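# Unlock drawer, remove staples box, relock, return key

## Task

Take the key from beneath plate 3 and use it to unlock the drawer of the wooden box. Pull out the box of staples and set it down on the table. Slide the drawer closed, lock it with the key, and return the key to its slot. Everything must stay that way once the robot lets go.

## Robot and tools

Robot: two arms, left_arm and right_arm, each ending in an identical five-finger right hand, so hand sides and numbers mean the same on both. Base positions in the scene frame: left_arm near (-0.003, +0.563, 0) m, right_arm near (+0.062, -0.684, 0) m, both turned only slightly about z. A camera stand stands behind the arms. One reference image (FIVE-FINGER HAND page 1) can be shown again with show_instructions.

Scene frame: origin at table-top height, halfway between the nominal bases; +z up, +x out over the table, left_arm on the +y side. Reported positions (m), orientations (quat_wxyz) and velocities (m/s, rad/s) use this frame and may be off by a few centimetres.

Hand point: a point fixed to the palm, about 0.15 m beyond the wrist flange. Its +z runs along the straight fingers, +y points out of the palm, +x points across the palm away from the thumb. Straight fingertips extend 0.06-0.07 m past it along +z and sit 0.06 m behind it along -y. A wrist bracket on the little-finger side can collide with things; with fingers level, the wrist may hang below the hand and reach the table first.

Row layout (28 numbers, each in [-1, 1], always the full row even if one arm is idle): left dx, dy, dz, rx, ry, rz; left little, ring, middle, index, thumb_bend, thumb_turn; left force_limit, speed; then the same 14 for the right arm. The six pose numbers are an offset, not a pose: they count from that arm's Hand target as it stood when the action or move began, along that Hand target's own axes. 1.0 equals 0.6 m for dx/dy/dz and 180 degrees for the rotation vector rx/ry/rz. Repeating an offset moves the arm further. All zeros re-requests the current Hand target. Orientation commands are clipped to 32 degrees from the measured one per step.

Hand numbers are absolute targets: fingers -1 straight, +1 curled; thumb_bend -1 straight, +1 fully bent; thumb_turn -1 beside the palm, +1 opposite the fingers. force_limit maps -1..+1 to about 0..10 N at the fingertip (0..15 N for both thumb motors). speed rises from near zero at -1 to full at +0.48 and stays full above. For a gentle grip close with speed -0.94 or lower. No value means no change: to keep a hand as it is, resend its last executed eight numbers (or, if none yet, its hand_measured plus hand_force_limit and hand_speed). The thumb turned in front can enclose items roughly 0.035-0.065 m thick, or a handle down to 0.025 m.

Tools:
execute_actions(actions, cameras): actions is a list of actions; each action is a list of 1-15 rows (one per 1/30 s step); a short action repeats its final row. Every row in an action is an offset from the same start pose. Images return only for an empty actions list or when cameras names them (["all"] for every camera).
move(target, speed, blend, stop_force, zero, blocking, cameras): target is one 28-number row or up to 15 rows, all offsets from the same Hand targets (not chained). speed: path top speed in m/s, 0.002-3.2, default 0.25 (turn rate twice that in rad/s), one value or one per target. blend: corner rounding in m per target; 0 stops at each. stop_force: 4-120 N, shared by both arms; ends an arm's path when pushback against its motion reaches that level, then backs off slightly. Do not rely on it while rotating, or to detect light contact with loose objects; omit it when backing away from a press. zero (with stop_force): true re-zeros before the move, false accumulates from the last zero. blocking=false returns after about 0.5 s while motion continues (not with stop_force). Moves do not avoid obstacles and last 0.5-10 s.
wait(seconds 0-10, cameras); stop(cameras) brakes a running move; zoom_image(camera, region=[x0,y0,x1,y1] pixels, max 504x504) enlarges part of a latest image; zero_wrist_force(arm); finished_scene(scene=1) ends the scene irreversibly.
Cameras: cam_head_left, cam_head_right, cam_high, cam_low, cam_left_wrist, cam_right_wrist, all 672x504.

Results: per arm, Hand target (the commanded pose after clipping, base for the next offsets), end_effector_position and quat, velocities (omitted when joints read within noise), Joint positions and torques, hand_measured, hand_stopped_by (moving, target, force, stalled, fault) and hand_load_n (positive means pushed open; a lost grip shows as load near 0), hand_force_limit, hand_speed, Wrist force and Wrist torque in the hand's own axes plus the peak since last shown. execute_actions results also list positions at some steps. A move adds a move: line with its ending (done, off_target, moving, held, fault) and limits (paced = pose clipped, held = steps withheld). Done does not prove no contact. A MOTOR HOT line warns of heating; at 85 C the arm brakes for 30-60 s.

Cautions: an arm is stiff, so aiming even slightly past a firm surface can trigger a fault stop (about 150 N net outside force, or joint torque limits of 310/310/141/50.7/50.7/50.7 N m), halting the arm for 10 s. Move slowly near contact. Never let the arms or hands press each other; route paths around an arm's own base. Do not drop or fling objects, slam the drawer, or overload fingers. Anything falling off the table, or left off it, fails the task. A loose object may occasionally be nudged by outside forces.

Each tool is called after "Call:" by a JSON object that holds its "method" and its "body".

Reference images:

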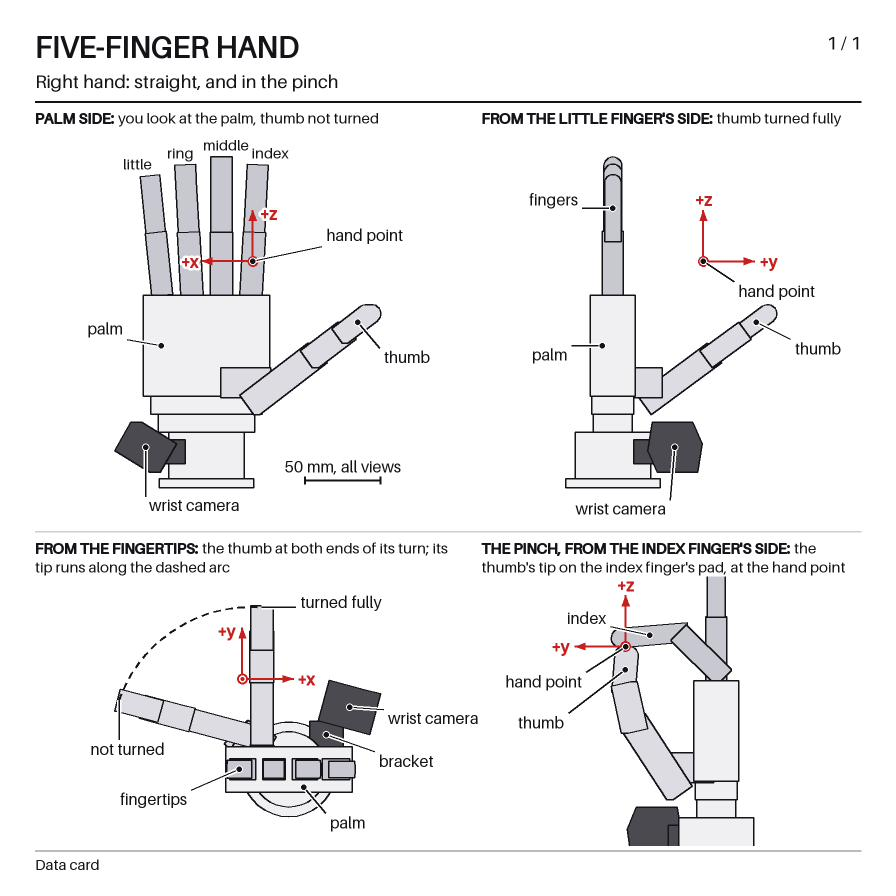

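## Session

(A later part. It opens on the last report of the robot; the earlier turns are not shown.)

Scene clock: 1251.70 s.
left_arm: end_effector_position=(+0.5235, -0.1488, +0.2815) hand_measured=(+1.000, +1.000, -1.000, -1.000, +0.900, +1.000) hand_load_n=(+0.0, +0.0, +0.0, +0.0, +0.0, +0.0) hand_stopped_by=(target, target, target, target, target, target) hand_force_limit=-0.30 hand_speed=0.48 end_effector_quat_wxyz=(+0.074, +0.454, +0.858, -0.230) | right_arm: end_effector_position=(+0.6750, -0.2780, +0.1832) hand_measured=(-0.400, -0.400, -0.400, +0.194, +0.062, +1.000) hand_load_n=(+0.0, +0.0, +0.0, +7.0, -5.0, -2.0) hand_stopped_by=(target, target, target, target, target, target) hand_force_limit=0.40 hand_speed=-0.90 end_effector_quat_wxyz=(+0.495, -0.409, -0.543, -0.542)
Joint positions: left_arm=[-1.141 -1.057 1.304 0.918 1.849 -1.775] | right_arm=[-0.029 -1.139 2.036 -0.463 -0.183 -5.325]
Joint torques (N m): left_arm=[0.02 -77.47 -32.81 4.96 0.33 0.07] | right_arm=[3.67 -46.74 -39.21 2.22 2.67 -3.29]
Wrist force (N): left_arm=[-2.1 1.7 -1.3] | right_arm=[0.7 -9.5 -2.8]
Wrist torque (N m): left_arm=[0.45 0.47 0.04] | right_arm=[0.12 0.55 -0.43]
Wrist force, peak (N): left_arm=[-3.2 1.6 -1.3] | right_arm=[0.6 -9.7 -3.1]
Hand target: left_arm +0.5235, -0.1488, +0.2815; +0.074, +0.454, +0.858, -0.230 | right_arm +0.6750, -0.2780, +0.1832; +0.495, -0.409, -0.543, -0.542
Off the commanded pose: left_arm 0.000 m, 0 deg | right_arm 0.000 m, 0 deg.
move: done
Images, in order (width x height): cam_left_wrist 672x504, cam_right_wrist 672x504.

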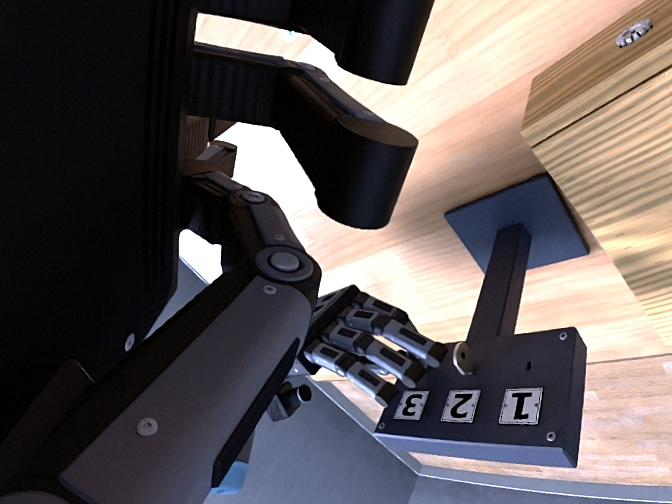

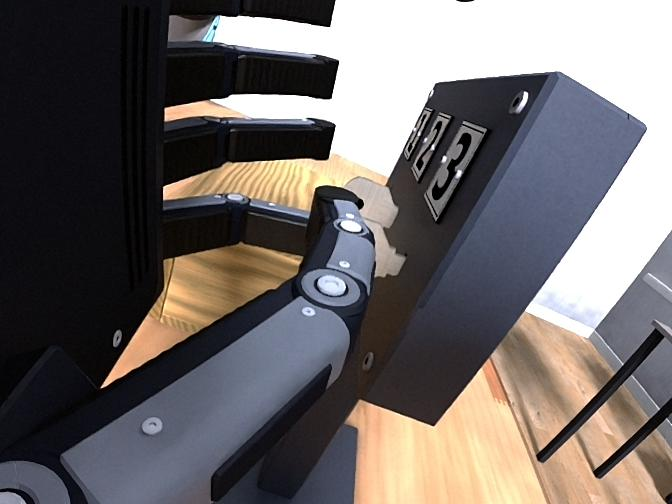

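Call:
{"method": "move", "body": {"target": [0,0,0,0,0,0,1,1,-1,-1,0.9,1,-0.3,0.48, 0.0,0.0,0.0,0,0,0,-0.4,-0.4,-0.4,0.1,0.06,1,0.4,-0.7], "speed": 0.01}}

Call:
{"method": "move", "body": {"target": [0,0,0,0,0,0,1,1,-1,-1,0.9,1,-0.3,0.48, 0.0,0.0,-0.001,0,0,0,-0.4,-0.4,-0.4,0.1,0.06,1,0.4,-0.7], "speed": 0.01, "cameras": ["cam_left_wrist","cam_right_wrist"]}}

Call:
{"method": "zoom_image", "body": {"camera": "cam_right_wrist", "region": [310, 160, 450, 300]}}

Call:
{"method": "zoom_image", "body": {"camera": "cam_left_wrist", "region": [374, 320, 454, 400]}}

Scene clock: 1253.47 s.
left_arm: end_effector_position=(+0.5235, -0.1488, +0.2815) hand_measured=(+1.000, +1.000, -1.000, -1.000, +0.900, +1.000) hand_load_n=(+0.0, +0.0, +0.0, +0.0, +0.0, +0.0) hand_stopped_by=(target, target, target, target, target, target) hand_force_limit=-0.30 hand_speed=0.48 end_effector_quat_wxyz=(+0.074, +0.454, +0.858, -0.230) | right_arm: end_effector_position=(+0.6750, -0.2780, +0.1832) hand_measured=(-0.400, -0.400, -0.400, +0.100, +0.062, +1.000) hand_load_n=(+0.0, +0.0, +0.0, +0.0, -2.0, -0.5) hand_stopped_by=(target, target, target, target, target, target) hand_force_limit=0.40 hand_speed=-0.70 end_effector_quat_wxyz=(+0.495, -0.409, -0.543, -0.542)
Joint positions: left_arm=[-1.141 -1.057 1.304 0.918 1.849 -1.775] | right_arm=[-0.029 -1.139 2.036 -0.463 -0.183 -5.325]
Joint torques (N m): left_arm=[0.21 -77.53 -32.69 4.92 0.52 0.06] | right_arm=[4.33 -51.31 -28.48 2.38 0.13 -2.92]
Wrist force (N): left_arm=[-2.8 1.6 -1.3] | right_arm=[-2.0 -2.7 -7.2]
Wrist torque (N m): left_arm=[0.44 0.58 -0.02] | right_arm=[0.19 0.62 -0.41]
Wrist force, peak (N): left_arm=[-2.9 2.0 -0.6] | right_arm=[0.6 -9.8 -2.6]
Hand target: left_arm +0.5235, -0.1488, +0.2815; +0.074, +0.454, +0.858, -0.230 | right_arm +0.6750, -0.2780, +0.1832; +0.495, -0.409, -0.543, -0.542
Off the commanded pose: left_arm 0.000 m, 0 deg | right_arm 0.000 m, 0 deg.
move: done

Scene clock: 1254.17 s.
left_arm: end_effector_position=(+0.5235, -0.1488, +0.2815) hand_measured=(+1.000, +1.000, -1.000, -1.000, +0.900, +1.000) hand_load_n=(+0.0, +0.0, +0.0, +0.0, +0.0, +0.5) hand_stopped_by=(target, target, target, target, target, target) hand_force_limit=-0.30 hand_speed=0.48 end_effector_quat_wxyz=(+0.074, +0.454, +0.858, -0.230) | right_arm: end_effector_position=(+0.6751, -0.2786, +0.1831) hand_measured=(-0.400, -0.400, -0.400, +0.100, +0.060, +1.000) hand_load_n=(+0.0, +0.0, +0.0, +0.0, +0.0, +0.0) hand_stopped_by=(target, target, target, target, target, target) hand_force_limit=0.40 hand_speed=-0.70 end_effector_quat_wxyz=(+0.495, -0.409, -0.543, -0.542)
Joint positions: left_arm=[-1.141 -1.057 1.304 0.918 1.849 -1.775] | right_arm=[-0.03 -1.14 2.037 -0.466 -0.184 -5.323]
Joint torques (N m): left_arm=[1.25 -78.13 -32.37 4.93 0.46 0.03] | right_arm=[-9.12 -82.13 -10.1 -0.2 -2.3 2.21]
Wrist force (N): left_arm=[-2.6 1.5 -0.9] | right_arm=[-2.6 -0.4 -3.8]
Wrist torque (N m): left_arm=[0.40 0.53 0.00] | right_arm=[0.14 0.51 -0.40]
Wrist force, peak (N): left_arm=[-2.8 1.8 -1.1] | right_arm=[-1.8 -2.7 -7.3]
Hand target: left_arm +0.5235, -0.1488, +0.2815; +0.074, +0.454, +0.858, -0.230 | right_arm +0.6751, -0.2786, +0.1831; +0.495, -0.409, -0.543, -0.542
Off the commanded pose: left_arm 0.000 m, 0 deg | right_arm 0.000 m, 0 deg.
move: done
Images, in order (width x height): cam_left_wrist 672x504, cam_right_wrist 672x504.

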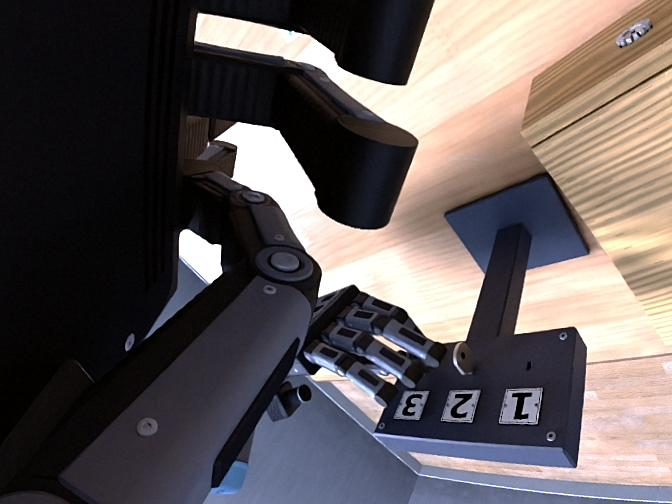

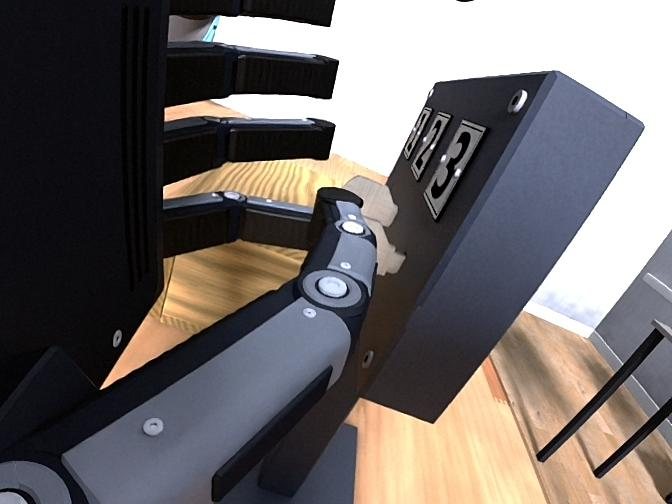

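Scaled by 3.600 from the camera's 672x504 image, which has a finer 960x720 frame.

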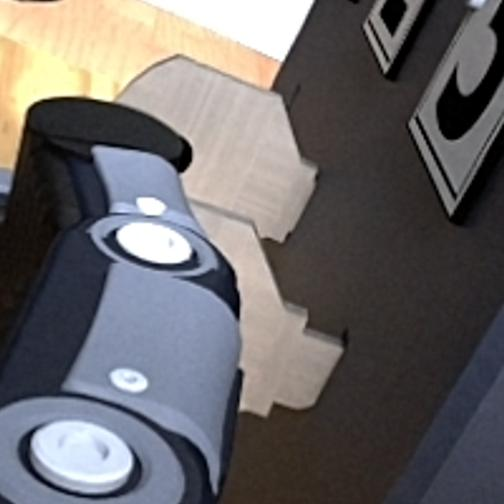

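Scaled by 6.300 from the camera's 672x504 image, which has a finer 960x720 frame.

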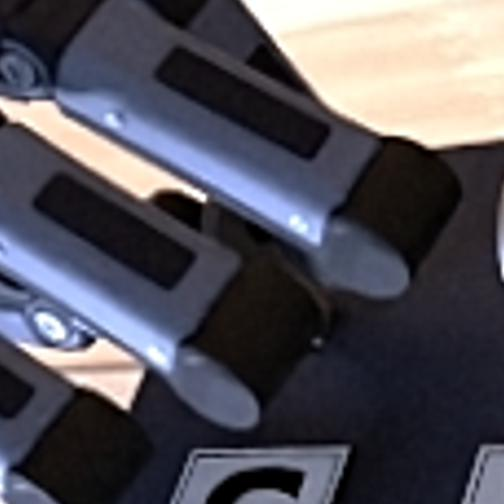

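Call:
{"method": "move", "body": {"target": [0,0,0,0,0,0,1,1,-1,-1,0.9,1,-0.3,0.48, 0.00296,-0.01629,0.00193,0,0,0,-0.4,-0.4,-0.4,0.1,0.06,1,0.4,-0.7], "speed": 0.02, "cameras": ["cam_left_wrist","cam_right_wrist"]}}

Call:
{"method": "zoom_image", "body": {"camera": "cam_right_wrist", "region": [310, 160, 480, 330]}}

Call:
{"method": "zoom_image", "body": {"camera": "cam_left_wrist", "region": [374, 320, 454, 400]}}

Scene clock: 1255.43 s.
left_arm: end_effector_position=(+0.5235, -0.1488, +0.2815) hand_measured=(+1.000, +1.000, -1.000, -1.000, +0.900, +1.000) hand_load_n=(+0.0, +0.0, +0.0, +0.0, +0.0, +0.0) hand_stopped_by=(target, target, target, target, target, target) hand_force_limit=-0.30 hand_speed=0.48 end_effector_quat_wxyz=(+0.074, +0.454, +0.858, -0.230) | right_arm: end_effector_position=(+0.6649, -0.2784, +0.1831) hand_measured=(-0.400, -0.400, -0.400, +0.100, +0.060, +1.000) hand_load_n=(+0.0, +0.0, +0.0, +0.0, +0.0, +0.0) hand_stopped_by=(target, target, target, target, target, target) hand_force_limit=0.40 hand_speed=-0.70 end_effector_quat_wxyz=(+0.495, -0.409, -0.543, -0.542)
Joint positions: left_arm=[-1.141 -1.057 1.304 0.918 1.849 -1.775] | right_arm=[-0.031 -1.152 2.057 -0.476 -0.185 -5.321]
Joint torques (N m): left_arm=[0.41 -76.94 -32.55 5.03 0.34 0.06] | right_arm=[-9.56 -61.78 -31.85 1.25 -2.42 2.45]
Wrist force (N): left_arm=[-2.4 1.3 -1.0] | right_arm=[-2.6 -0.3 -3.7]
Wrist torque (N m): left_arm=[0.37 0.50 0.00] | right_arm=[0.17 0.49 -0.40]
Wrist force, peak (N): left_arm=[-2.8 1.9 -0.9] | right_arm=[-3.0 -0.2 -4.2]
Hand target: left_arm +0.5235, -0.1488, +0.2815; +0.074, +0.454, +0.858, -0.230 | right_arm +0.6651, -0.2784, +0.1832; +0.495, -0.409, -0.543, -0.542
Off the commanded pose: left_arm 0.000 m, 0 deg | right_arm 0.000 m, 0 deg.
move: done
Images, in order (width x height): cam_left_wrist 672x504, cam_right_wrist 672x504.

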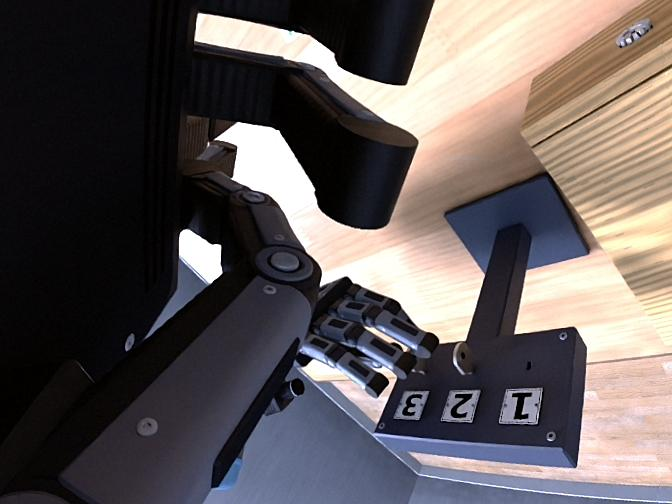

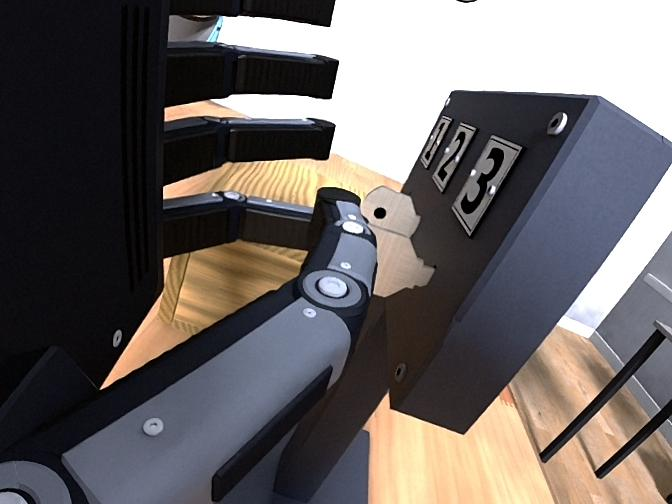

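Scaled by 2.965 from the camera's 672x504 image, which has a finer 960x720 frame.

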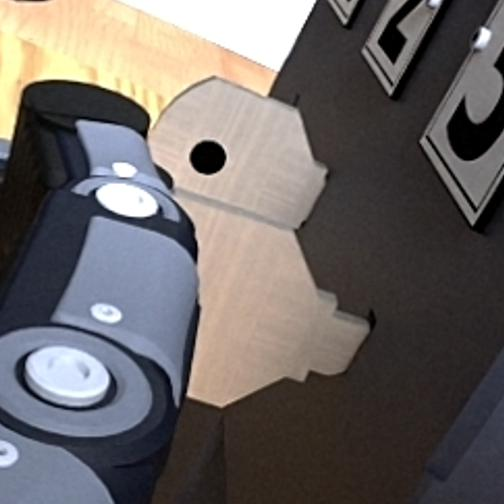

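Scaled by 6.300 from the camera's 672x504 image, which has a finer 960x720 frame.

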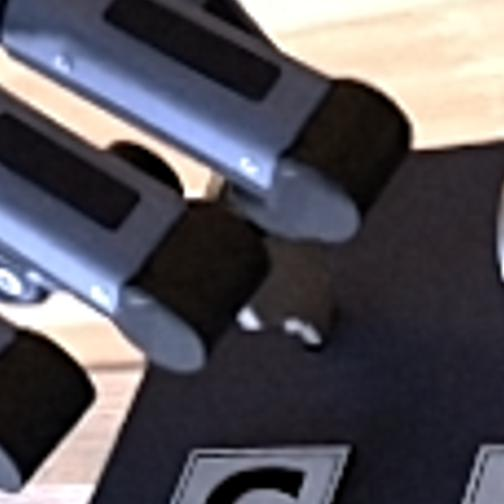

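Call:
{"method": "move", "body": {"target": [0,0,0,0,0,0,1,1,-1,-1,0.9,1,-0.3,0.48, -0.0001,0.0001,0.001,0,0,0,-0.4,-0.4,-0.4,0.18,0.06,1,0.4,-0.9], "speed": 0.01}}

Call:
{"method": "move", "body": {"target": [0,0,0,0,0,0,1,1,-1,-1,0.9,1,-0.3,0.48, -0.00005,0.00005,0.0005,0,0,0,-0.4,-0.4,-0.4,0.19,0.06,1,0.4,-0.9], "speed": 0.01}}

Scene clock: 1258.53 s.
left_arm: end_effector_position=(+0.5235, -0.1488, +0.2815) hand_measured=(+1.000, +1.000, -1.000, -1.000, +0.900, +1.000) hand_load_n=(+0.0, +0.0, +0.0, +0.0, +0.0, +0.0) hand_stopped_by=(target, target, target, target, target, target) hand_force_limit=-0.30 hand_speed=0.48 end_effector_quat_wxyz=(+0.074, +0.454, +0.858, -0.230) | right_arm: end_effector_position=(+0.6651, -0.2778, +0.1832) hand_measured=(-0.400, -0.400, -0.400, +0.180, +0.060, +1.000) hand_load_n=(+0.0, +0.0, +0.0, +0.0, +0.0, +0.0) hand_stopped_by=(target, target, target, target, target, target) hand_force_limit=0.40 hand_speed=-0.90 end_effector_quat_wxyz=(+0.495, -0.409, -0.543, -0.542)
Joint positions: left_arm=[-1.141 -1.057 1.304 0.918 1.849 -1.775] | right_arm=[-0.03 -1.151 2.056 -0.474 -0.184 -5.323]
Joint torques (N m): left_arm=[0.69 -78.68 -32.6 4.99 0.34 -0.25] | right_arm=[5.3 -50.9 -36.84 3.86 1.24 -2.73]
Wrist force (N): left_arm=[-2.5 1.9 -0.9] | right_arm=[-2.9 -0.4 -3.9]
Wrist torque (N m): left_arm=[0.46 0.52 0.02] | right_arm=[0.16 0.53 -0.26]
Wrist force, peak (N): left_arm=[-3.0 1.8 -1.0] | right_arm=[-3.0 -0.3 -4.3]
Hand target: left_arm +0.5235, -0.1488, +0.2815; +0.074, +0.454, +0.858, -0.230 | right_arm +0.6651, -0.2778, +0.1832; +0.495, -0.409, -0.543, -0.542
Off the commanded pose: left_arm 0.000 m, 0 deg | right_arm 0.000 m, 0 deg.
move: done

Scene clock: 1259.23 s.
left_arm: end_effector_position=(+0.5235, -0.1488, +0.2815) hand_measured=(+1.000, +1.000, -1.000, -1.000, +0.900, +1.000) hand_load_n=(+0.0, +0.0, +0.0, +0.0, +0.0, +0.0) hand_stopped_by=(target, target, target, target, target, target) hand_force_limit=-0.30 hand_speed=0.48 end_effector_quat_wxyz=(+0.074, +0.454, +0.858, -0.230) | right_arm: end_effector_position=(+0.6651, -0.2775, +0.1832) hand_measured=(-0.400, -0.400, -0.400, +0.190, +0.060, +1.000) hand_load_n=(+0.0, +0.0, +0.0, +0.0, +0.0, +0.0) hand_stopped_by=(target, target, target, target, target, target) hand_force_limit=0.40 hand_speed=-0.90 end_effector_quat_wxyz=(+0.495, -0.409, -0.543, -0.542)
Joint positions: left_arm=[-1.141 -1.057 1.304 0.918 1.849 -1.775] | right_arm=[-0.029 -1.151 2.056 -0.472 -0.183 -5.324]
Joint torques (N m): left_arm=[1.7 -78.97 -32.41 4.89 0.52 -0.08] | right_arm=[5.12 -48.42 -36.75 3.75 1.39 -2.9]
Wrist force (N): left_arm=[-2.2 1.9 -0.9] | right_arm=[-2.6 -0.1 -3.6]
Wrist torque (N m): left_arm=[0.46 0.47 0.04] | right_arm=[0.19 0.49 -0.22]
Wrist force, peak (N): left_arm=[-2.7 1.9 -1.0] | right_arm=[-3.2 -0.5 -3.9]
Hand target: left_arm +0.5235, -0.1488, +0.2815; +0.074, +0.454, +0.858, -0.230 | right_arm +0.6651, -0.2775, +0.1832; +0.495, -0.409, -0.543, -0.542
Off the commanded pose: left_arm 0.000 m, 0 deg | right_arm 0.000 m, 0 deg.
move: done

Call:
{"method": "move", "body": {"target": [0,0,0,0,0,0,1,1,-1,-1,0.9,1,-0.3,0.48, -0.00005,0.00005,0.0005,0,0,0,-0.4,-0.4,-0.4,0.2,0.06,1,0.2,-0.9], "speed": 0.01, "cameras": ["cam_left_wrist","cam_right_wrist"]}}

Call:
{"method": "zoom_image", "body": {"camera": "cam_right_wrist", "region": [310, 160, 480, 330]}}

Call:
{"method": "zoom_image", "body": {"camera": "cam_left_wrist", "region": [374, 320, 454, 400]}}

Scene clock: 1261.93 s.
left_arm: end_effector_position=(+0.5235, -0.1488, +0.2815) hand_measured=(+1.000, +1.000, -1.000, -1.000, +0.900, +1.000) hand_load_n=(+0.0, +0.0, +0.0, +0.0, +0.0, +0.0) hand_stopped_by=(target, target, target, target, target, target) hand_force_limit=-0.30 hand_speed=0.48 end_effector_quat_wxyz=(+0.074, +0.454, +0.858, -0.230) | right_arm: end_effector_position=(+0.6651, -0.2772, +0.1832) hand_measured=(-0.400, -0.400, -0.400, +0.200, +0.060, +1.000) hand_load_n=(+0.0, +0.0, +0.0, +0.0, +0.0, +0.0) hand_stopped_by=(target, target, target, target, target, target) hand_force_limit=0.20 hand_speed=-0.90 end_effector_quat_wxyz=(+0.495, -0.409, -0.543, -0.542)
Joint positions: left_arm=[-1.141 -1.057 1.304 0.918 1.849 -1.775] | right_arm=[-0.028 -1.151 2.056 -0.471 -0.183 -5.326]
Joint torques (N m): left_arm=[1.39 -78.12 -32.8 4.96 0.44 -0.19] | right_arm=[8.41 -50.09 -36.65 3.63 1.27 -2.58]
Wrist force (N): left_arm=[-2.5 1.4 -1.0] | right_arm=[-2.8 -0.5 -3.5]
Wrist torque (N m): left_arm=[0.40 0.52 0.00] | right_arm=[0.13 0.52 -0.25]
Wrist force, peak (N): left_arm=[-3.1 1.6 -1.3] | right_arm=[-3.1 -0.3 -4.1]
Hand target: left_arm +0.5235, -0.1488, +0.2815; +0.074, +0.454, +0.858, -0.230 | right_arm +0.6651, -0.2772, +0.1832; +0.495, -0.409, -0.543, -0.542
Off the commanded pose: left_arm 0.000 m, 0 deg | right_arm 0.000 m, 0 deg.
move: done
Images, in order (width x height): cam_left_wrist 672x504, cam_right_wrist 672x504.

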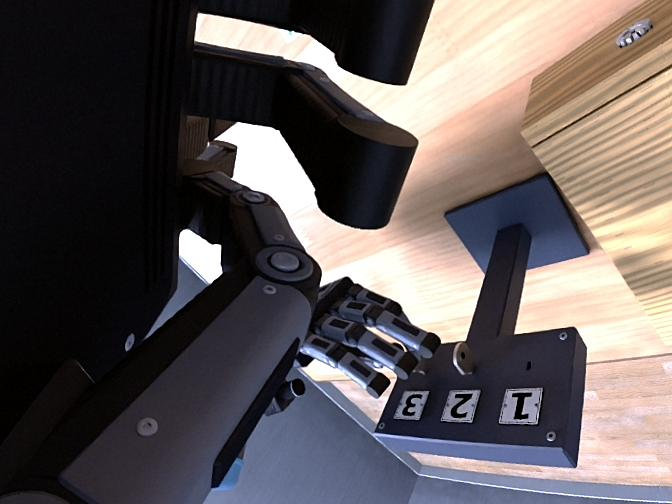

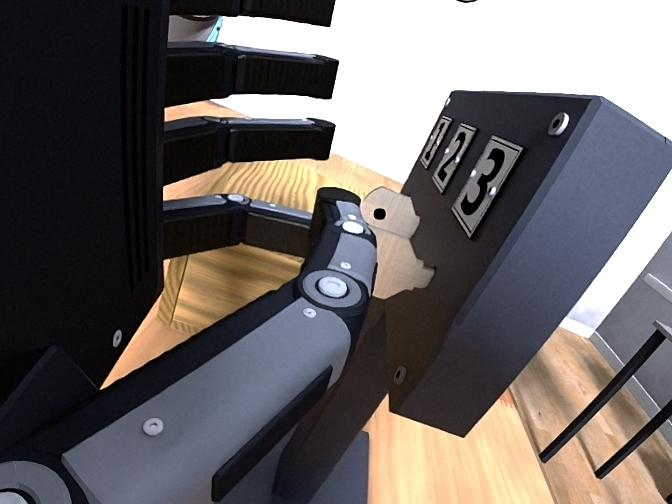

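Scaled by 2.965 from the camera's 672x504 image, which has a finer 960x720 frame.

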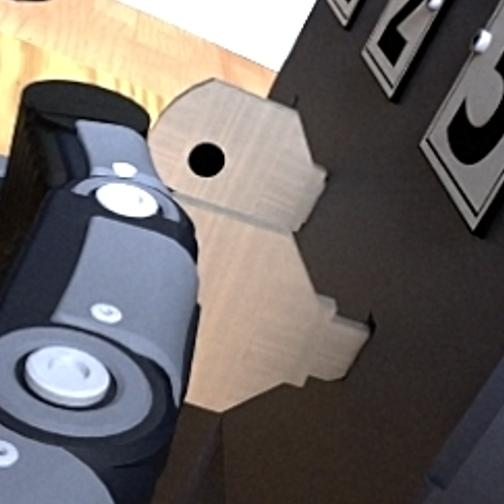

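Scaled by 6.300 from the camera's 672x504 image, which has a finer 960x720 frame.

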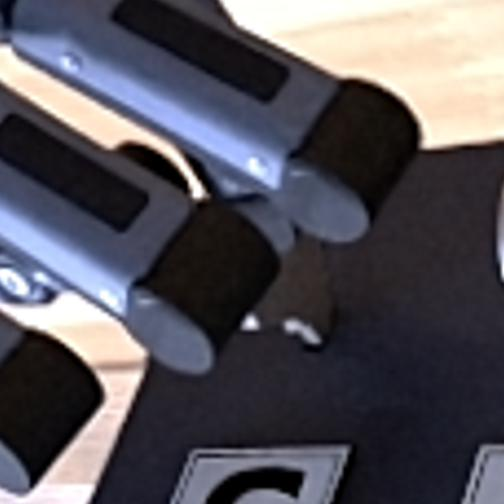

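Call:
{"method": "move", "body": {"target": [0,0,0,0,0,0,1,1,-1,-1,0.9,1,-0.3,0.48, 0,0,0,0,0,0,-0.4,-0.4,-0.4,0.21,0.06,1,0.0,-0.9], "speed": 0.01}}

Call:
{"method": "move", "body": {"target": [0,0,0,0,0,0,1,1,-1,-1,0.9,1,-0.3,0.48, 0,0,0,0,0,0,-0.4,-0.4,-0.4,0.22,0.06,1,0.0,-0.9], "speed": 0.01, "cameras": ["cam_left_wrist","cam_right_wrist"]}}

Scene clock: 1263.87 s.
left_arm: end_effector_position=(+0.5235, -0.1488, +0.2815) hand_measured=(+1.000, +1.000, -1.000, -1.000, +0.900, +1.000) hand_load_n=(+0.0, +0.0, +0.0, +0.0, +0.0, +0.0) hand_stopped_by=(target, target, target, target, target, target) hand_force_limit=-0.30 hand_speed=0.48 end_effector_quat_wxyz=(+0.074, +0.454, +0.858, -0.230) | right_arm: end_effector_position=(+0.6651, -0.2772, +0.1832) hand_measured=(-0.400, -0.400, -0.400, +0.210, +0.060, +1.000) hand_load_n=(+0.0, +0.0, +0.0, +0.0, +0.0, +0.0) hand_stopped_by=(target, target, target, target, target, target) hand_force_limit=0.00 hand_speed=-0.90 end_effector_quat_wxyz=(+0.495, -0.409, -0.543, -0.542)
Joint positions: left_arm=[-1.141 -1.057 1.304 0.918 1.849 -1.775] | right_arm=[-0.028 -1.151 2.056 -0.471 -0.183 -5.326]
Joint torques (N m): left_arm=[1.34 -77.54 -32.59 4.97 0.29 -0.05] | right_arm=[5.53 -50.31 -34.7 1.59 -0.07 -0.97]
Wrist force (N): left_arm=[-2.4 1.9 -0.9] | right_arm=[-2.8 -0.3 -3.8]
Wrist torque (N m): left_arm=[0.46 0.50 0.02] | right_arm=[0.16 0.53 -0.25]
Wrist force, peak (N): left_arm=[-3.1 1.7 -0.9] | right_arm=[-2.7 -0.4 -4.3]
Hand target: left_arm +0.5235, -0.1488, +0.2815; +0.074, +0.454, +0.858, -0.230 | right_arm +0.6651, -0.2772, +0.1832; +0.495, -0.409, -0.543, -0.542
Off the commanded pose: left_arm 0.000 m, 0 deg | right_arm 0.000 m, 0 deg.
move: done

Scene clock: 1264.37 s.
left_arm: end_effector_position=(+0.5235, -0.1488, +0.2815) hand_measured=(+1.000, +1.000, -1.000, -1.000, +0.900, +1.000) hand_load_n=(+0.0, +0.0, +0.0, +0.0, +0.0, +0.0) hand_stopped_by=(target, target, target, target, target, target) hand_force_limit=-0.30 hand_speed=0.48 end_effector_quat_wxyz=(+0.074, +0.454, +0.858, -0.230) | right_arm: end_effector_position=(+0.6651, -0.2772, +0.1832) hand_measured=(-0.400, -0.400, -0.400, +0.220, +0.060, +1.000) hand_load_n=(+0.0, +0.0, +0.0, +1.0, +0.5, +0.0) hand_stopped_by=(target, target, target, target, target, target) hand_force_limit=0.00 hand_speed=-0.90 end_effector_quat_wxyz=(+0.495, -0.409, -0.543, -0.542)
Joint positions: left_arm=[-1.141 -1.057 1.304 0.918 1.849 -1.775] | right_arm=[-0.028 -1.151 2.056 -0.471 -0.183 -5.326]
Joint torques (N m): left_arm=[2.3 -78.2 -32.96 4.92 0.29 -0.2] | right_arm=[4.25 -51.74 -34.19 1.29 -0.3 -0.7]
Wrist force (N): left_arm=[-2.6 1.3 -0.9] | right_arm=[-2.9 0.0 -3.8]
Wrist torque (N m): left_arm=[0.37 0.54 -0.01] | right_arm=[0.21 0.54 -0.25]
Wrist force, peak (N): left_arm=[-2.6 1.9 -1.2] | right_arm=[-3.3 -0.3 -3.9]
Hand target: left_arm +0.5235, -0.1488, +0.2815; +0.074, +0.454, +0.858, -0.230 | right_arm +0.6651, -0.2772, +0.1832; +0.495, -0.409, -0.543, -0.542
Off the commanded pose: left_arm 0.000 m, 0 deg | right_arm 0.000 m, 0 deg.
move: done
Images, in order (width x height): cam_left_wrist 672x504, cam_right_wrist 672x504.

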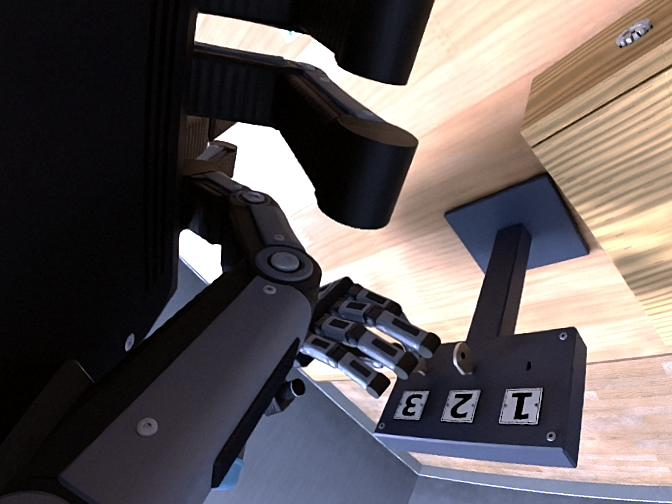

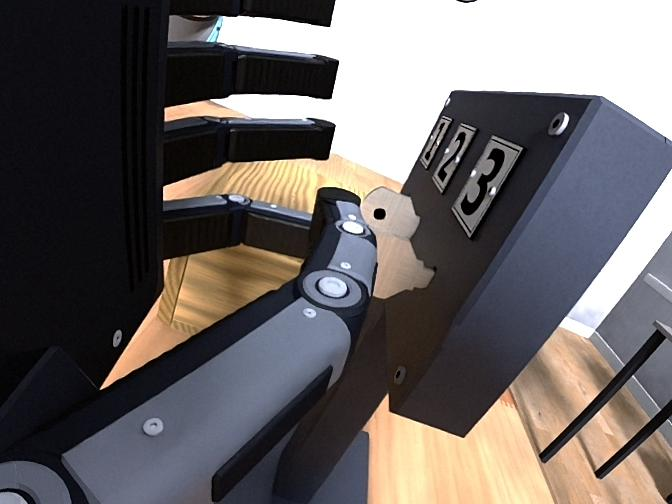

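Call:
{"method": "zoom_image", "body": {"camera": "cam_left_wrist", "region": [384, 330, 434, 380]}}

Call:
{"method": "zoom_image", "body": {"camera": "cam_right_wrist", "region": [300, 170, 400, 270]}}

Scaled by 10.080 from the camera's 672x504 image, which has a finer 960x720 frame.

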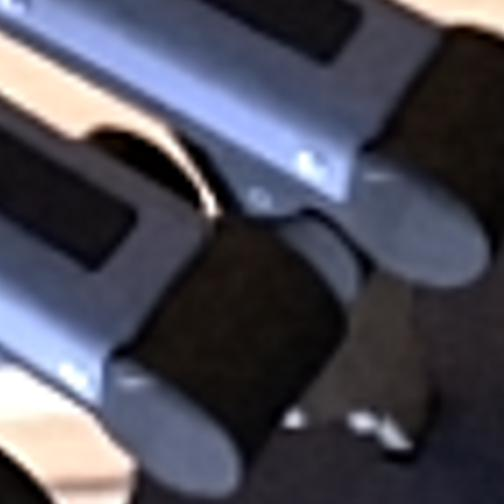

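Scaled by 5.040 from the camera's 672x504 image, which has a finer 960x720 frame.

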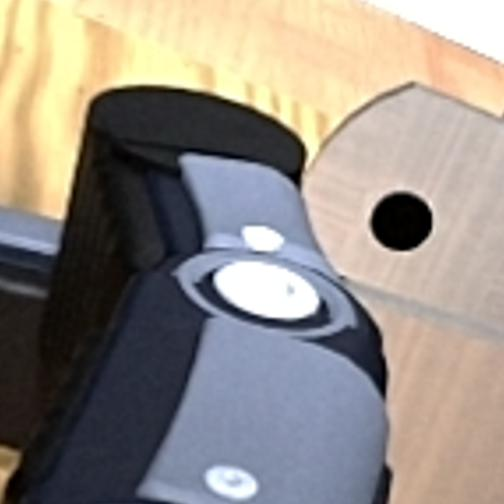

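Call:
{"method": "move", "body": {"target": [[0,0,0,0,0,0,1,1,-1,-1,0.9,1,-0.3,0.48, 0.00018,-0.0002,-0.00198,0,0,0,-0.4,-0.4,-0.4,0.1,0.06,1,0.0,-0.6],[0,0,0,0,0,0,1,1,-1,-1,0.9,1,-0.3,0.48, -0.00398,0.00407,-0.0028,0,0,0,-0.4,-0.4,-0.4,0.1,0.06,1,0.0,-0.6]], "speed": 0.02}}

Call:
{"method": "move", "body": {"target": [0,0,0,0,0,0,1,1,-1,-1,0.9,1,-0.3,0.48, -0.00012,0.00013,0.00132,0,0,0,-0.4,-0.4,-0.4,0.18,0.06,1,0.0,-0.8], "speed": 0.01, "cameras": ["cam_left_wrist","cam_right_wrist"]}}

Call:
{"method": "zoom_image", "body": {"camera": "cam_right_wrist", "region": [300, 160, 450, 310]}}

Scene clock: 1271.30 s.
left_arm: end_effector_position=(+0.5235, -0.1488, +0.2815) hand_measured=(+1.000, +1.000, -1.000, -1.000, +0.900, +1.000) hand_load_n=(-0.5, +0.5, +0.0, +0.0, +0.0, +0.0) hand_stopped_by=(target, target, target, target, target, target) hand_force_limit=-0.30 hand_speed=0.48 end_effector_quat_wxyz=(+0.074, +0.454, +0.858, -0.230) | right_arm: end_effector_position=(+0.6681, -0.2784, +0.1811) hand_measured=(-0.400, -0.400, -0.400, +0.100, +0.060, +1.000) hand_load_n=(+0.0, +0.0, +0.0, +0.0, +0.0, +0.0) hand_stopped_by=(target, target, target, target, target, target) hand_force_limit=0.00 hand_speed=-0.60 end_effector_quat_wxyz=(+0.495, -0.409, -0.543, -0.542)
Joint positions: left_arm=[-1.141 -1.057 1.304 0.918 1.849 -1.775] | right_arm=[-0.03 -1.145 2.052 -0.477 -0.185 -5.321]
Joint torques (N m): left_arm=[3.14 -77.39 -32.23 4.95 0.17 -0.32] | right_arm=[7.84 -63.52 -32.28 0.76 1.34 -3.24]
Wrist force (N): left_arm=[-2.5 1.4 -0.9] | right_arm=[-2.9 -0.1 -4.2]
Wrist torque (N m): left_arm=[0.39 0.52 -0.01] | right_arm=[0.22 0.54 -0.29]
Wrist force, peak (N): left_arm=[-3.0 2.0 -1.4] | right_arm=[-3.0 0.2 -4.2]
Hand target: left_arm +0.5235, -0.1488, +0.2815; +0.074, +0.454, +0.858, -0.230 | right_arm +0.6681, -0.2784, +0.1811; +0.495, -0.409, -0.543, -0.542
Off the commanded pose: left_arm 0.000 m, 0 deg | right_arm 0.000 m, 0 deg.
move: done

Scene clock: 1272.00 s.
left_arm: end_effector_position=(+0.5235, -0.1488, +0.2815) hand_measured=(+1.000, +1.000, -1.000, -1.000, +0.900, +1.000) hand_load_n=(+0.0, +0.0, +0.0, +0.0, +0.0, +0.0) hand_stopped_by=(target, target, target, target, target, target) hand_force_limit=-0.30 hand_speed=0.48 end_effector_quat_wxyz=(+0.074, +0.454, +0.858, -0.230) | right_arm: end_effector_position=(+0.6681, -0.2776, +0.1812) hand_measured=(-0.400, -0.400, -0.400, +0.180, +0.060, +1.000) hand_load_n=(+0.0, +0.0, +0.0, -0.5, +0.0, +0.0) hand_stopped_by=(target, target, target, target, target, target) hand_force_limit=0.00 hand_speed=-0.80 end_effector_quat_wxyz=(+0.495, -0.409, -0.543, -0.542)
Joint positions: left_arm=[-1.141 -1.057 1.304 0.918 1.849 -1.775] | right_arm=[-0.029 -1.145 2.051 -0.473 -0.183 -5.325]
Joint torques (N m): left_arm=[2.51 -77.62 -32.18 4.87 0.13 -0.52] | right_arm=[3.62 -48.72 -36.85 3.79 1.34 -2.52]
Wrist force (N): left_arm=[-2.7 1.5 -1.0] | right_arm=[-2.9 -0.2 -3.8]
Wrist torque (N m): left_arm=[0.40 0.55 -0.01] | right_arm=[0.18 0.54 -0.25]
Wrist force, peak (N): left_arm=[-2.5 2.0 -1.0] | right_arm=[-3.0 -0.5 -4.1]
Hand target: left_arm +0.5235, -0.1488, +0.2815; +0.074, +0.454, +0.858, -0.230 | right_arm +0.6681, -0.2776, +0.1812; +0.495, -0.409, -0.543, -0.542
Off the commanded pose: left_arm 0.000 m, 0 deg | right_arm 0.000 m, 0 deg.
move: done
Images, in order (width x height): cam_left_wrist 672x504, cam_right_wrist 672x504.

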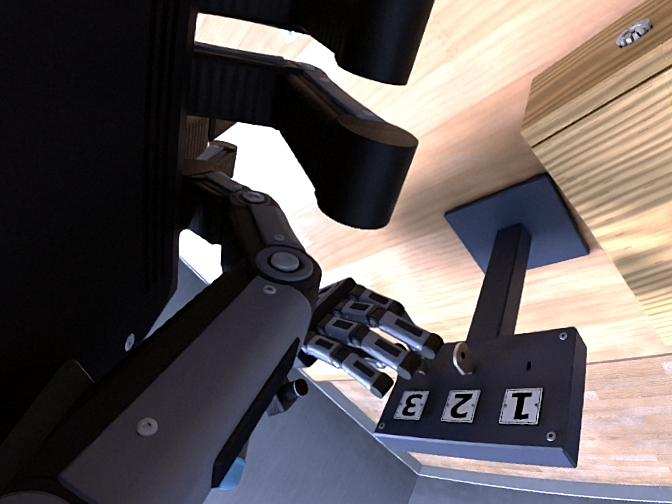

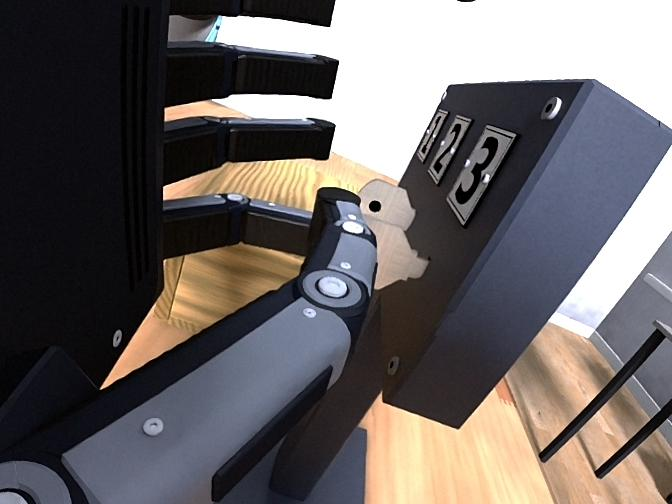

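Scaled by 3.360 from the camera's 672x504 image, which has a finer 960x720 frame.

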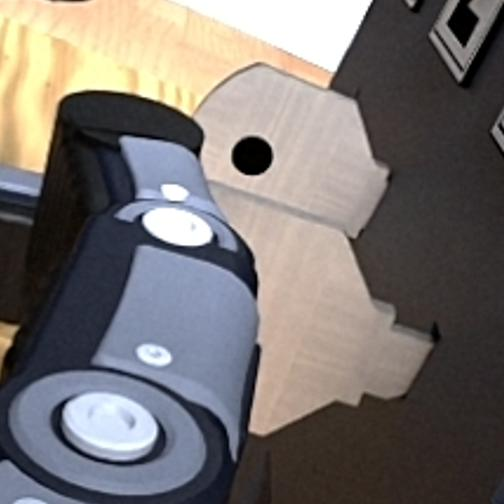

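Call:
{"method": "move", "body": {"target": [0,0,0,0,0,0,1,1,-1,-1,0.9,1,-0.3,0.48, -0.00003,0.00003,0.0003,0,0,0,-0.4,-0.4,-0.4,0.19,0.06,1,0.0,-0.9], "speed": 0.01}}

Call:
{"method": "move", "body": {"target": [0,0,0,0,0,0,1,1,-1,-1,0.9,1,-0.3,0.48, -0.00003,0.00003,0.0003,0,0,0,-0.4,-0.4,-0.4,0.198,0.06,1,0.0,-0.9], "speed": 0.01}}

Scene clock: 1273.00 s.
left_arm: end_effector_position=(+0.5235, -0.1488, +0.2815) hand_measured=(+1.000, +1.000, -1.000, -1.000, +0.900, +1.000) hand_load_n=(+0.0, +0.0, +0.0, +0.0, +0.0, +0.0) hand_stopped_by=(target, target, target, target, target, target) hand_force_limit=-0.30 hand_speed=0.48 end_effector_quat_wxyz=(+0.074, +0.454, +0.858, -0.230) | right_arm: end_effector_position=(+0.6681, -0.2774, +0.1812) hand_measured=(-0.400, -0.400, -0.400, +0.190, +0.060, +1.000) hand_load_n=(+0.0, +0.0, +0.0, +0.5, +0.0, +0.0) hand_stopped_by=(target, target, target, target, target, target) hand_force_limit=0.00 hand_speed=-0.90 end_effector_quat_wxyz=(+0.495, -0.409, -0.543, -0.542)
Joint positions: left_arm=[-1.141 -1.057 1.304 0.918 1.849 -1.775] | right_arm=[-0.029 -1.144 2.051 -0.473 -0.183 -5.325]
Joint torques (N m): left_arm=[2.35 -78.51 -32.74 4.91 0.34 -0.42] | right_arm=[5.4 -49.77 -36.48 3.85 1.42 -2.62]
Wrist force (N): left_arm=[-2.6 1.4 -0.9] | right_arm=[-2.8 -0.6 -3.6]
Wrist torque (N m): left_arm=[0.39 0.53 0.00] | right_arm=[0.17 0.53 -0.25]
Wrist force, peak (N): left_arm=[-3.0 1.8 -1.2] | right_arm=[-2.9 -0.2 -4.0]
Hand target: left_arm +0.5235, -0.1488, +0.2815; +0.074, +0.454, +0.858, -0.230 | right_arm +0.6681, -0.2774, +0.1812; +0.495, -0.409, -0.543, -0.542
Off the commanded pose: left_arm 0.000 m, 0 deg | right_arm 0.000 m, 0 deg.
move: done

Scene clock: 1273.70 s.
left_arm: end_effector_position=(+0.5235, -0.1488, +0.2815) hand_measured=(+1.000, +1.000, -1.000, -1.000, +0.900, +1.000) hand_load_n=(+0.0, +0.0, +0.0, +0.0, +0.0, +0.0) hand_stopped_by=(target, target, target, target, target, target) hand_force_limit=-0.30 hand_speed=0.48 end_effector_quat_wxyz=(+0.074, +0.454, +0.858, -0.230) | right_arm: end_effector_position=(+0.6681, -0.2772, +0.1811) hand_measured=(-0.400, -0.400, -0.400, +0.198, +0.060, +1.000) hand_load_n=(+0.0, +0.0, +0.0, +1.0, +0.0, +0.0) hand_stopped_by=(target, target, target, target, target, target) hand_force_limit=0.00 hand_speed=-0.90 end_effector_quat_wxyz=(+0.495, -0.409, -0.543, -0.542)
Joint positions: left_arm=[-1.141 -1.057 1.304 0.918 1.849 -1.775] | right_arm=[-0.028 -1.144 2.05 -0.472 -0.183 -5.326]
Joint torques (N m): left_arm=[4.1 -79.37 -32.72 4.9 0.33 -0.37] | right_arm=[6.62 -51.57 -36.95 3.14 1.89 -3.14]
Wrist force (N): left_arm=[-2.5 1.7 -1.0] | right_arm=[-2.4 -1.5 -3.8]
Wrist torque (N m): left_arm=[0.43 0.52 0.01] | right_arm=[0.19 0.53 -0.25]
Wrist force, peak (N): left_arm=[-2.9 1.6 -1.2] | right_arm=[-2.9 -0.7 -3.8]
Hand target: left_arm +0.5235, -0.1488, +0.2815; +0.074, +0.454, +0.858, -0.230 | right_arm +0.6681, -0.2772, +0.1812; +0.495, -0.409, -0.543, -0.542
Off the commanded pose: left_arm 0.000 m, 0 deg | right_arm 0.000 m, 0 deg.
move: done

Call:
{"method": "move", "body": {"target": [0,0,0,0,0,0,1,1,-1,-1,0.9,1,-0.3,0.48, 0,0,0,0,0,0,-0.4,-0.4,-0.4,0.208,0.06,1,0.2,-0.9], "speed": 0.01}}

Call:
{"method": "move", "body": {"target": [0,0,0,0,0,0,1,1,-1,-1,0.9,1,-0.3,0.48, 0,0,0,0,0,0,-0.4,-0.4,-0.4,0.216,0.06,1,0.2,-0.9], "speed": 0.01, "cameras": ["cam_left_wrist","cam_right_wrist"]}}

Call:
{"method": "zoom_image", "body": {"camera": "cam_right_wrist", "region": [300, 160, 450, 310]}}

Call:
{"method": "zoom_image", "body": {"camera": "cam_left_wrist", "region": [384, 330, 434, 380]}}

Scene clock: 1274.60 s.
left_arm: end_effector_position=(+0.5235, -0.1488, +0.2815) hand_measured=(+1.000, +1.000, -1.000, -1.000, +0.900, +1.000) hand_load_n=(+0.0, +0.0, +0.0, +0.0, +0.0, +0.0) hand_stopped_by=(target, target, target, target, target, target) hand_force_limit=-0.30 hand_speed=0.48 end_effector_quat_wxyz=(+0.074, +0.454, +0.858, -0.230) | right_arm: end_effector_position=(+0.6681, -0.2772, +0.1812) hand_measured=(-0.400, -0.400, -0.400, +0.206, +0.060, +1.000) hand_load_n=(+0.0, +0.0, +0.0, +3.0, -1.0, +0.0) hand_stopped_by=(target, target, target, target, target, target) hand_force_limit=0.20 hand_speed=-0.90 end_effector_quat_wxyz=(+0.495, -0.409, -0.543, -0.542)
Joint positions: left_arm=[-1.141 -1.057 1.304 0.918 1.849 -1.775] | right_arm=[-0.028 -1.144 2.05 -0.472 -0.183 -5.326]
Joint torques (N m): left_arm=[1.95 -78.3 -32.91 5.12 0.29 -0.54] | right_arm=[3.25 -51.09 -37.03 3 1.25 -2.37]
Wrist force (N): left_arm=[-2.6 1.5 -1.2] | right_arm=[-1.9 -3.5 -3.2]
Wrist torque (N m): left_arm=[0.42 0.54 0.00] | right_arm=[0.14 0.56 -0.28]
Wrist force, peak (N): left_arm=[-3.0 1.5 -1.1] | right_arm=[-1.9 -3.5 -3.2]
Hand target: left_arm +0.5235, -0.1488, +0.2815; +0.074, +0.454, +0.858, -0.230 | right_arm +0.6681, -0.2772, +0.1812; +0.495, -0.409, -0.543, -0.542
Off the commanded pose: left_arm 0.000 m, 0 deg | right_arm 0.000 m, 0 deg.
move: done

Scene clock: 1275.10 s.
left_arm: end_effector_position=(+0.5235, -0.1488, +0.2815) hand_measured=(+1.000, +1.000, -1.000, -1.000, +0.900, +1.000) hand_load_n=(+0.0, +0.0, +0.0, +0.0, +0.0, +0.0) hand_stopped_by=(target, target, target, target, target, target) hand_force_limit=-0.30 hand_speed=0.48 end_effector_quat_wxyz=(+0.074, +0.454, +0.858, -0.230) | right_arm: end_effector_position=(+0.6681, -0.2772, +0.1811) hand_measured=(-0.400, -0.400, -0.400, +0.214, +0.060, +1.000) hand_load_n=(+0.0, +0.0, +0.0, +4.0, -1.5, -0.5) hand_stopped_by=(target, target, target, target, target, target) hand_force_limit=0.20 hand_speed=-0.90 end_effector_quat_wxyz=(+0.495, -0.409, -0.543, -0.542)
Joint positions: left_arm=[-1.141 -1.057 1.304 0.918 1.849 -1.775] | right_arm=[-0.028 -1.144 2.05 -0.472 -0.183 -5.326]
Joint torques (N m): left_arm=[4.22 -76.51 -32.39 4.97 0.29 -0.46] | right_arm=[3.77 -51.86 -36.29 2.6 1.01 -2.03]
Wrist force (N): left_arm=[-2.4 1.5 -1.0] | right_arm=[-1.0 -5.1 -2.7]
Wrist torque (N m): left_arm=[0.40 0.51 0.01] | right_arm=[0.13 0.49 -0.27]
Wrist force, peak (N): left_arm=[-2.8 1.9 -0.9] | right_arm=[-1.2 -5.4 -2.7]
Hand target: left_arm +0.5235, -0.1488, +0.2815; +0.074, +0.454, +0.858, -0.230 | right_arm +0.6681, -0.2772, +0.1812; +0.495, -0.409, -0.543, -0.542
Off the commanded pose: left_arm 0.000 m, 0 deg | right_arm 0.000 m, 0 deg.
move: done
Images, in order (width x height): cam_left_wrist 672x504, cam_right_wrist 672x504.

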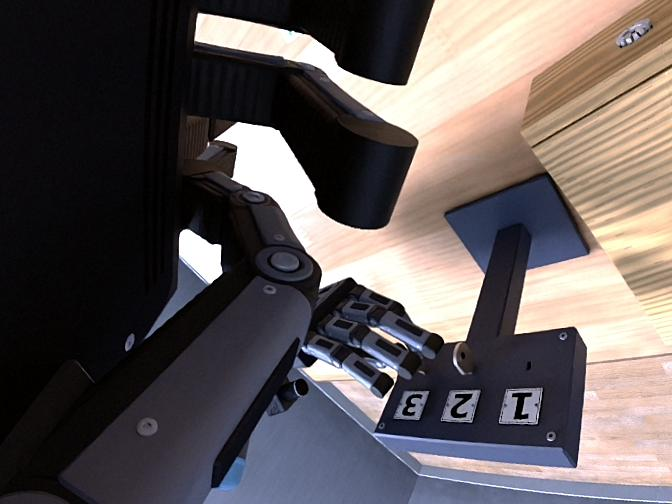

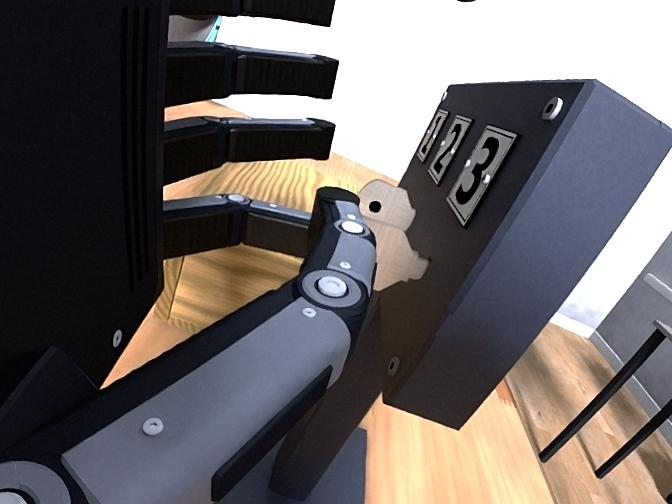

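Scaled by 3.360 from the camera's 672x504 image, which has a finer 960x720 frame.

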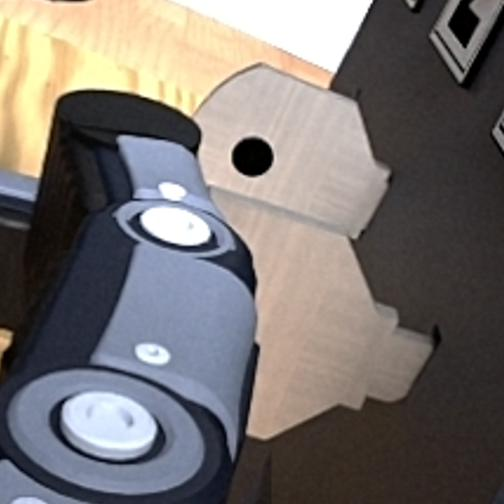

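Scaled by 10.080 from the camera's 672x504 image, which has a finer 960x720 frame.

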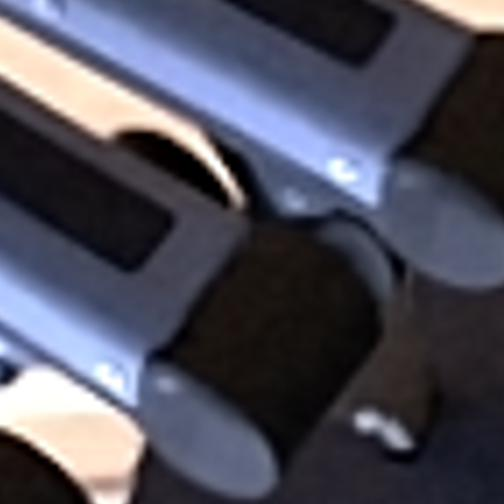

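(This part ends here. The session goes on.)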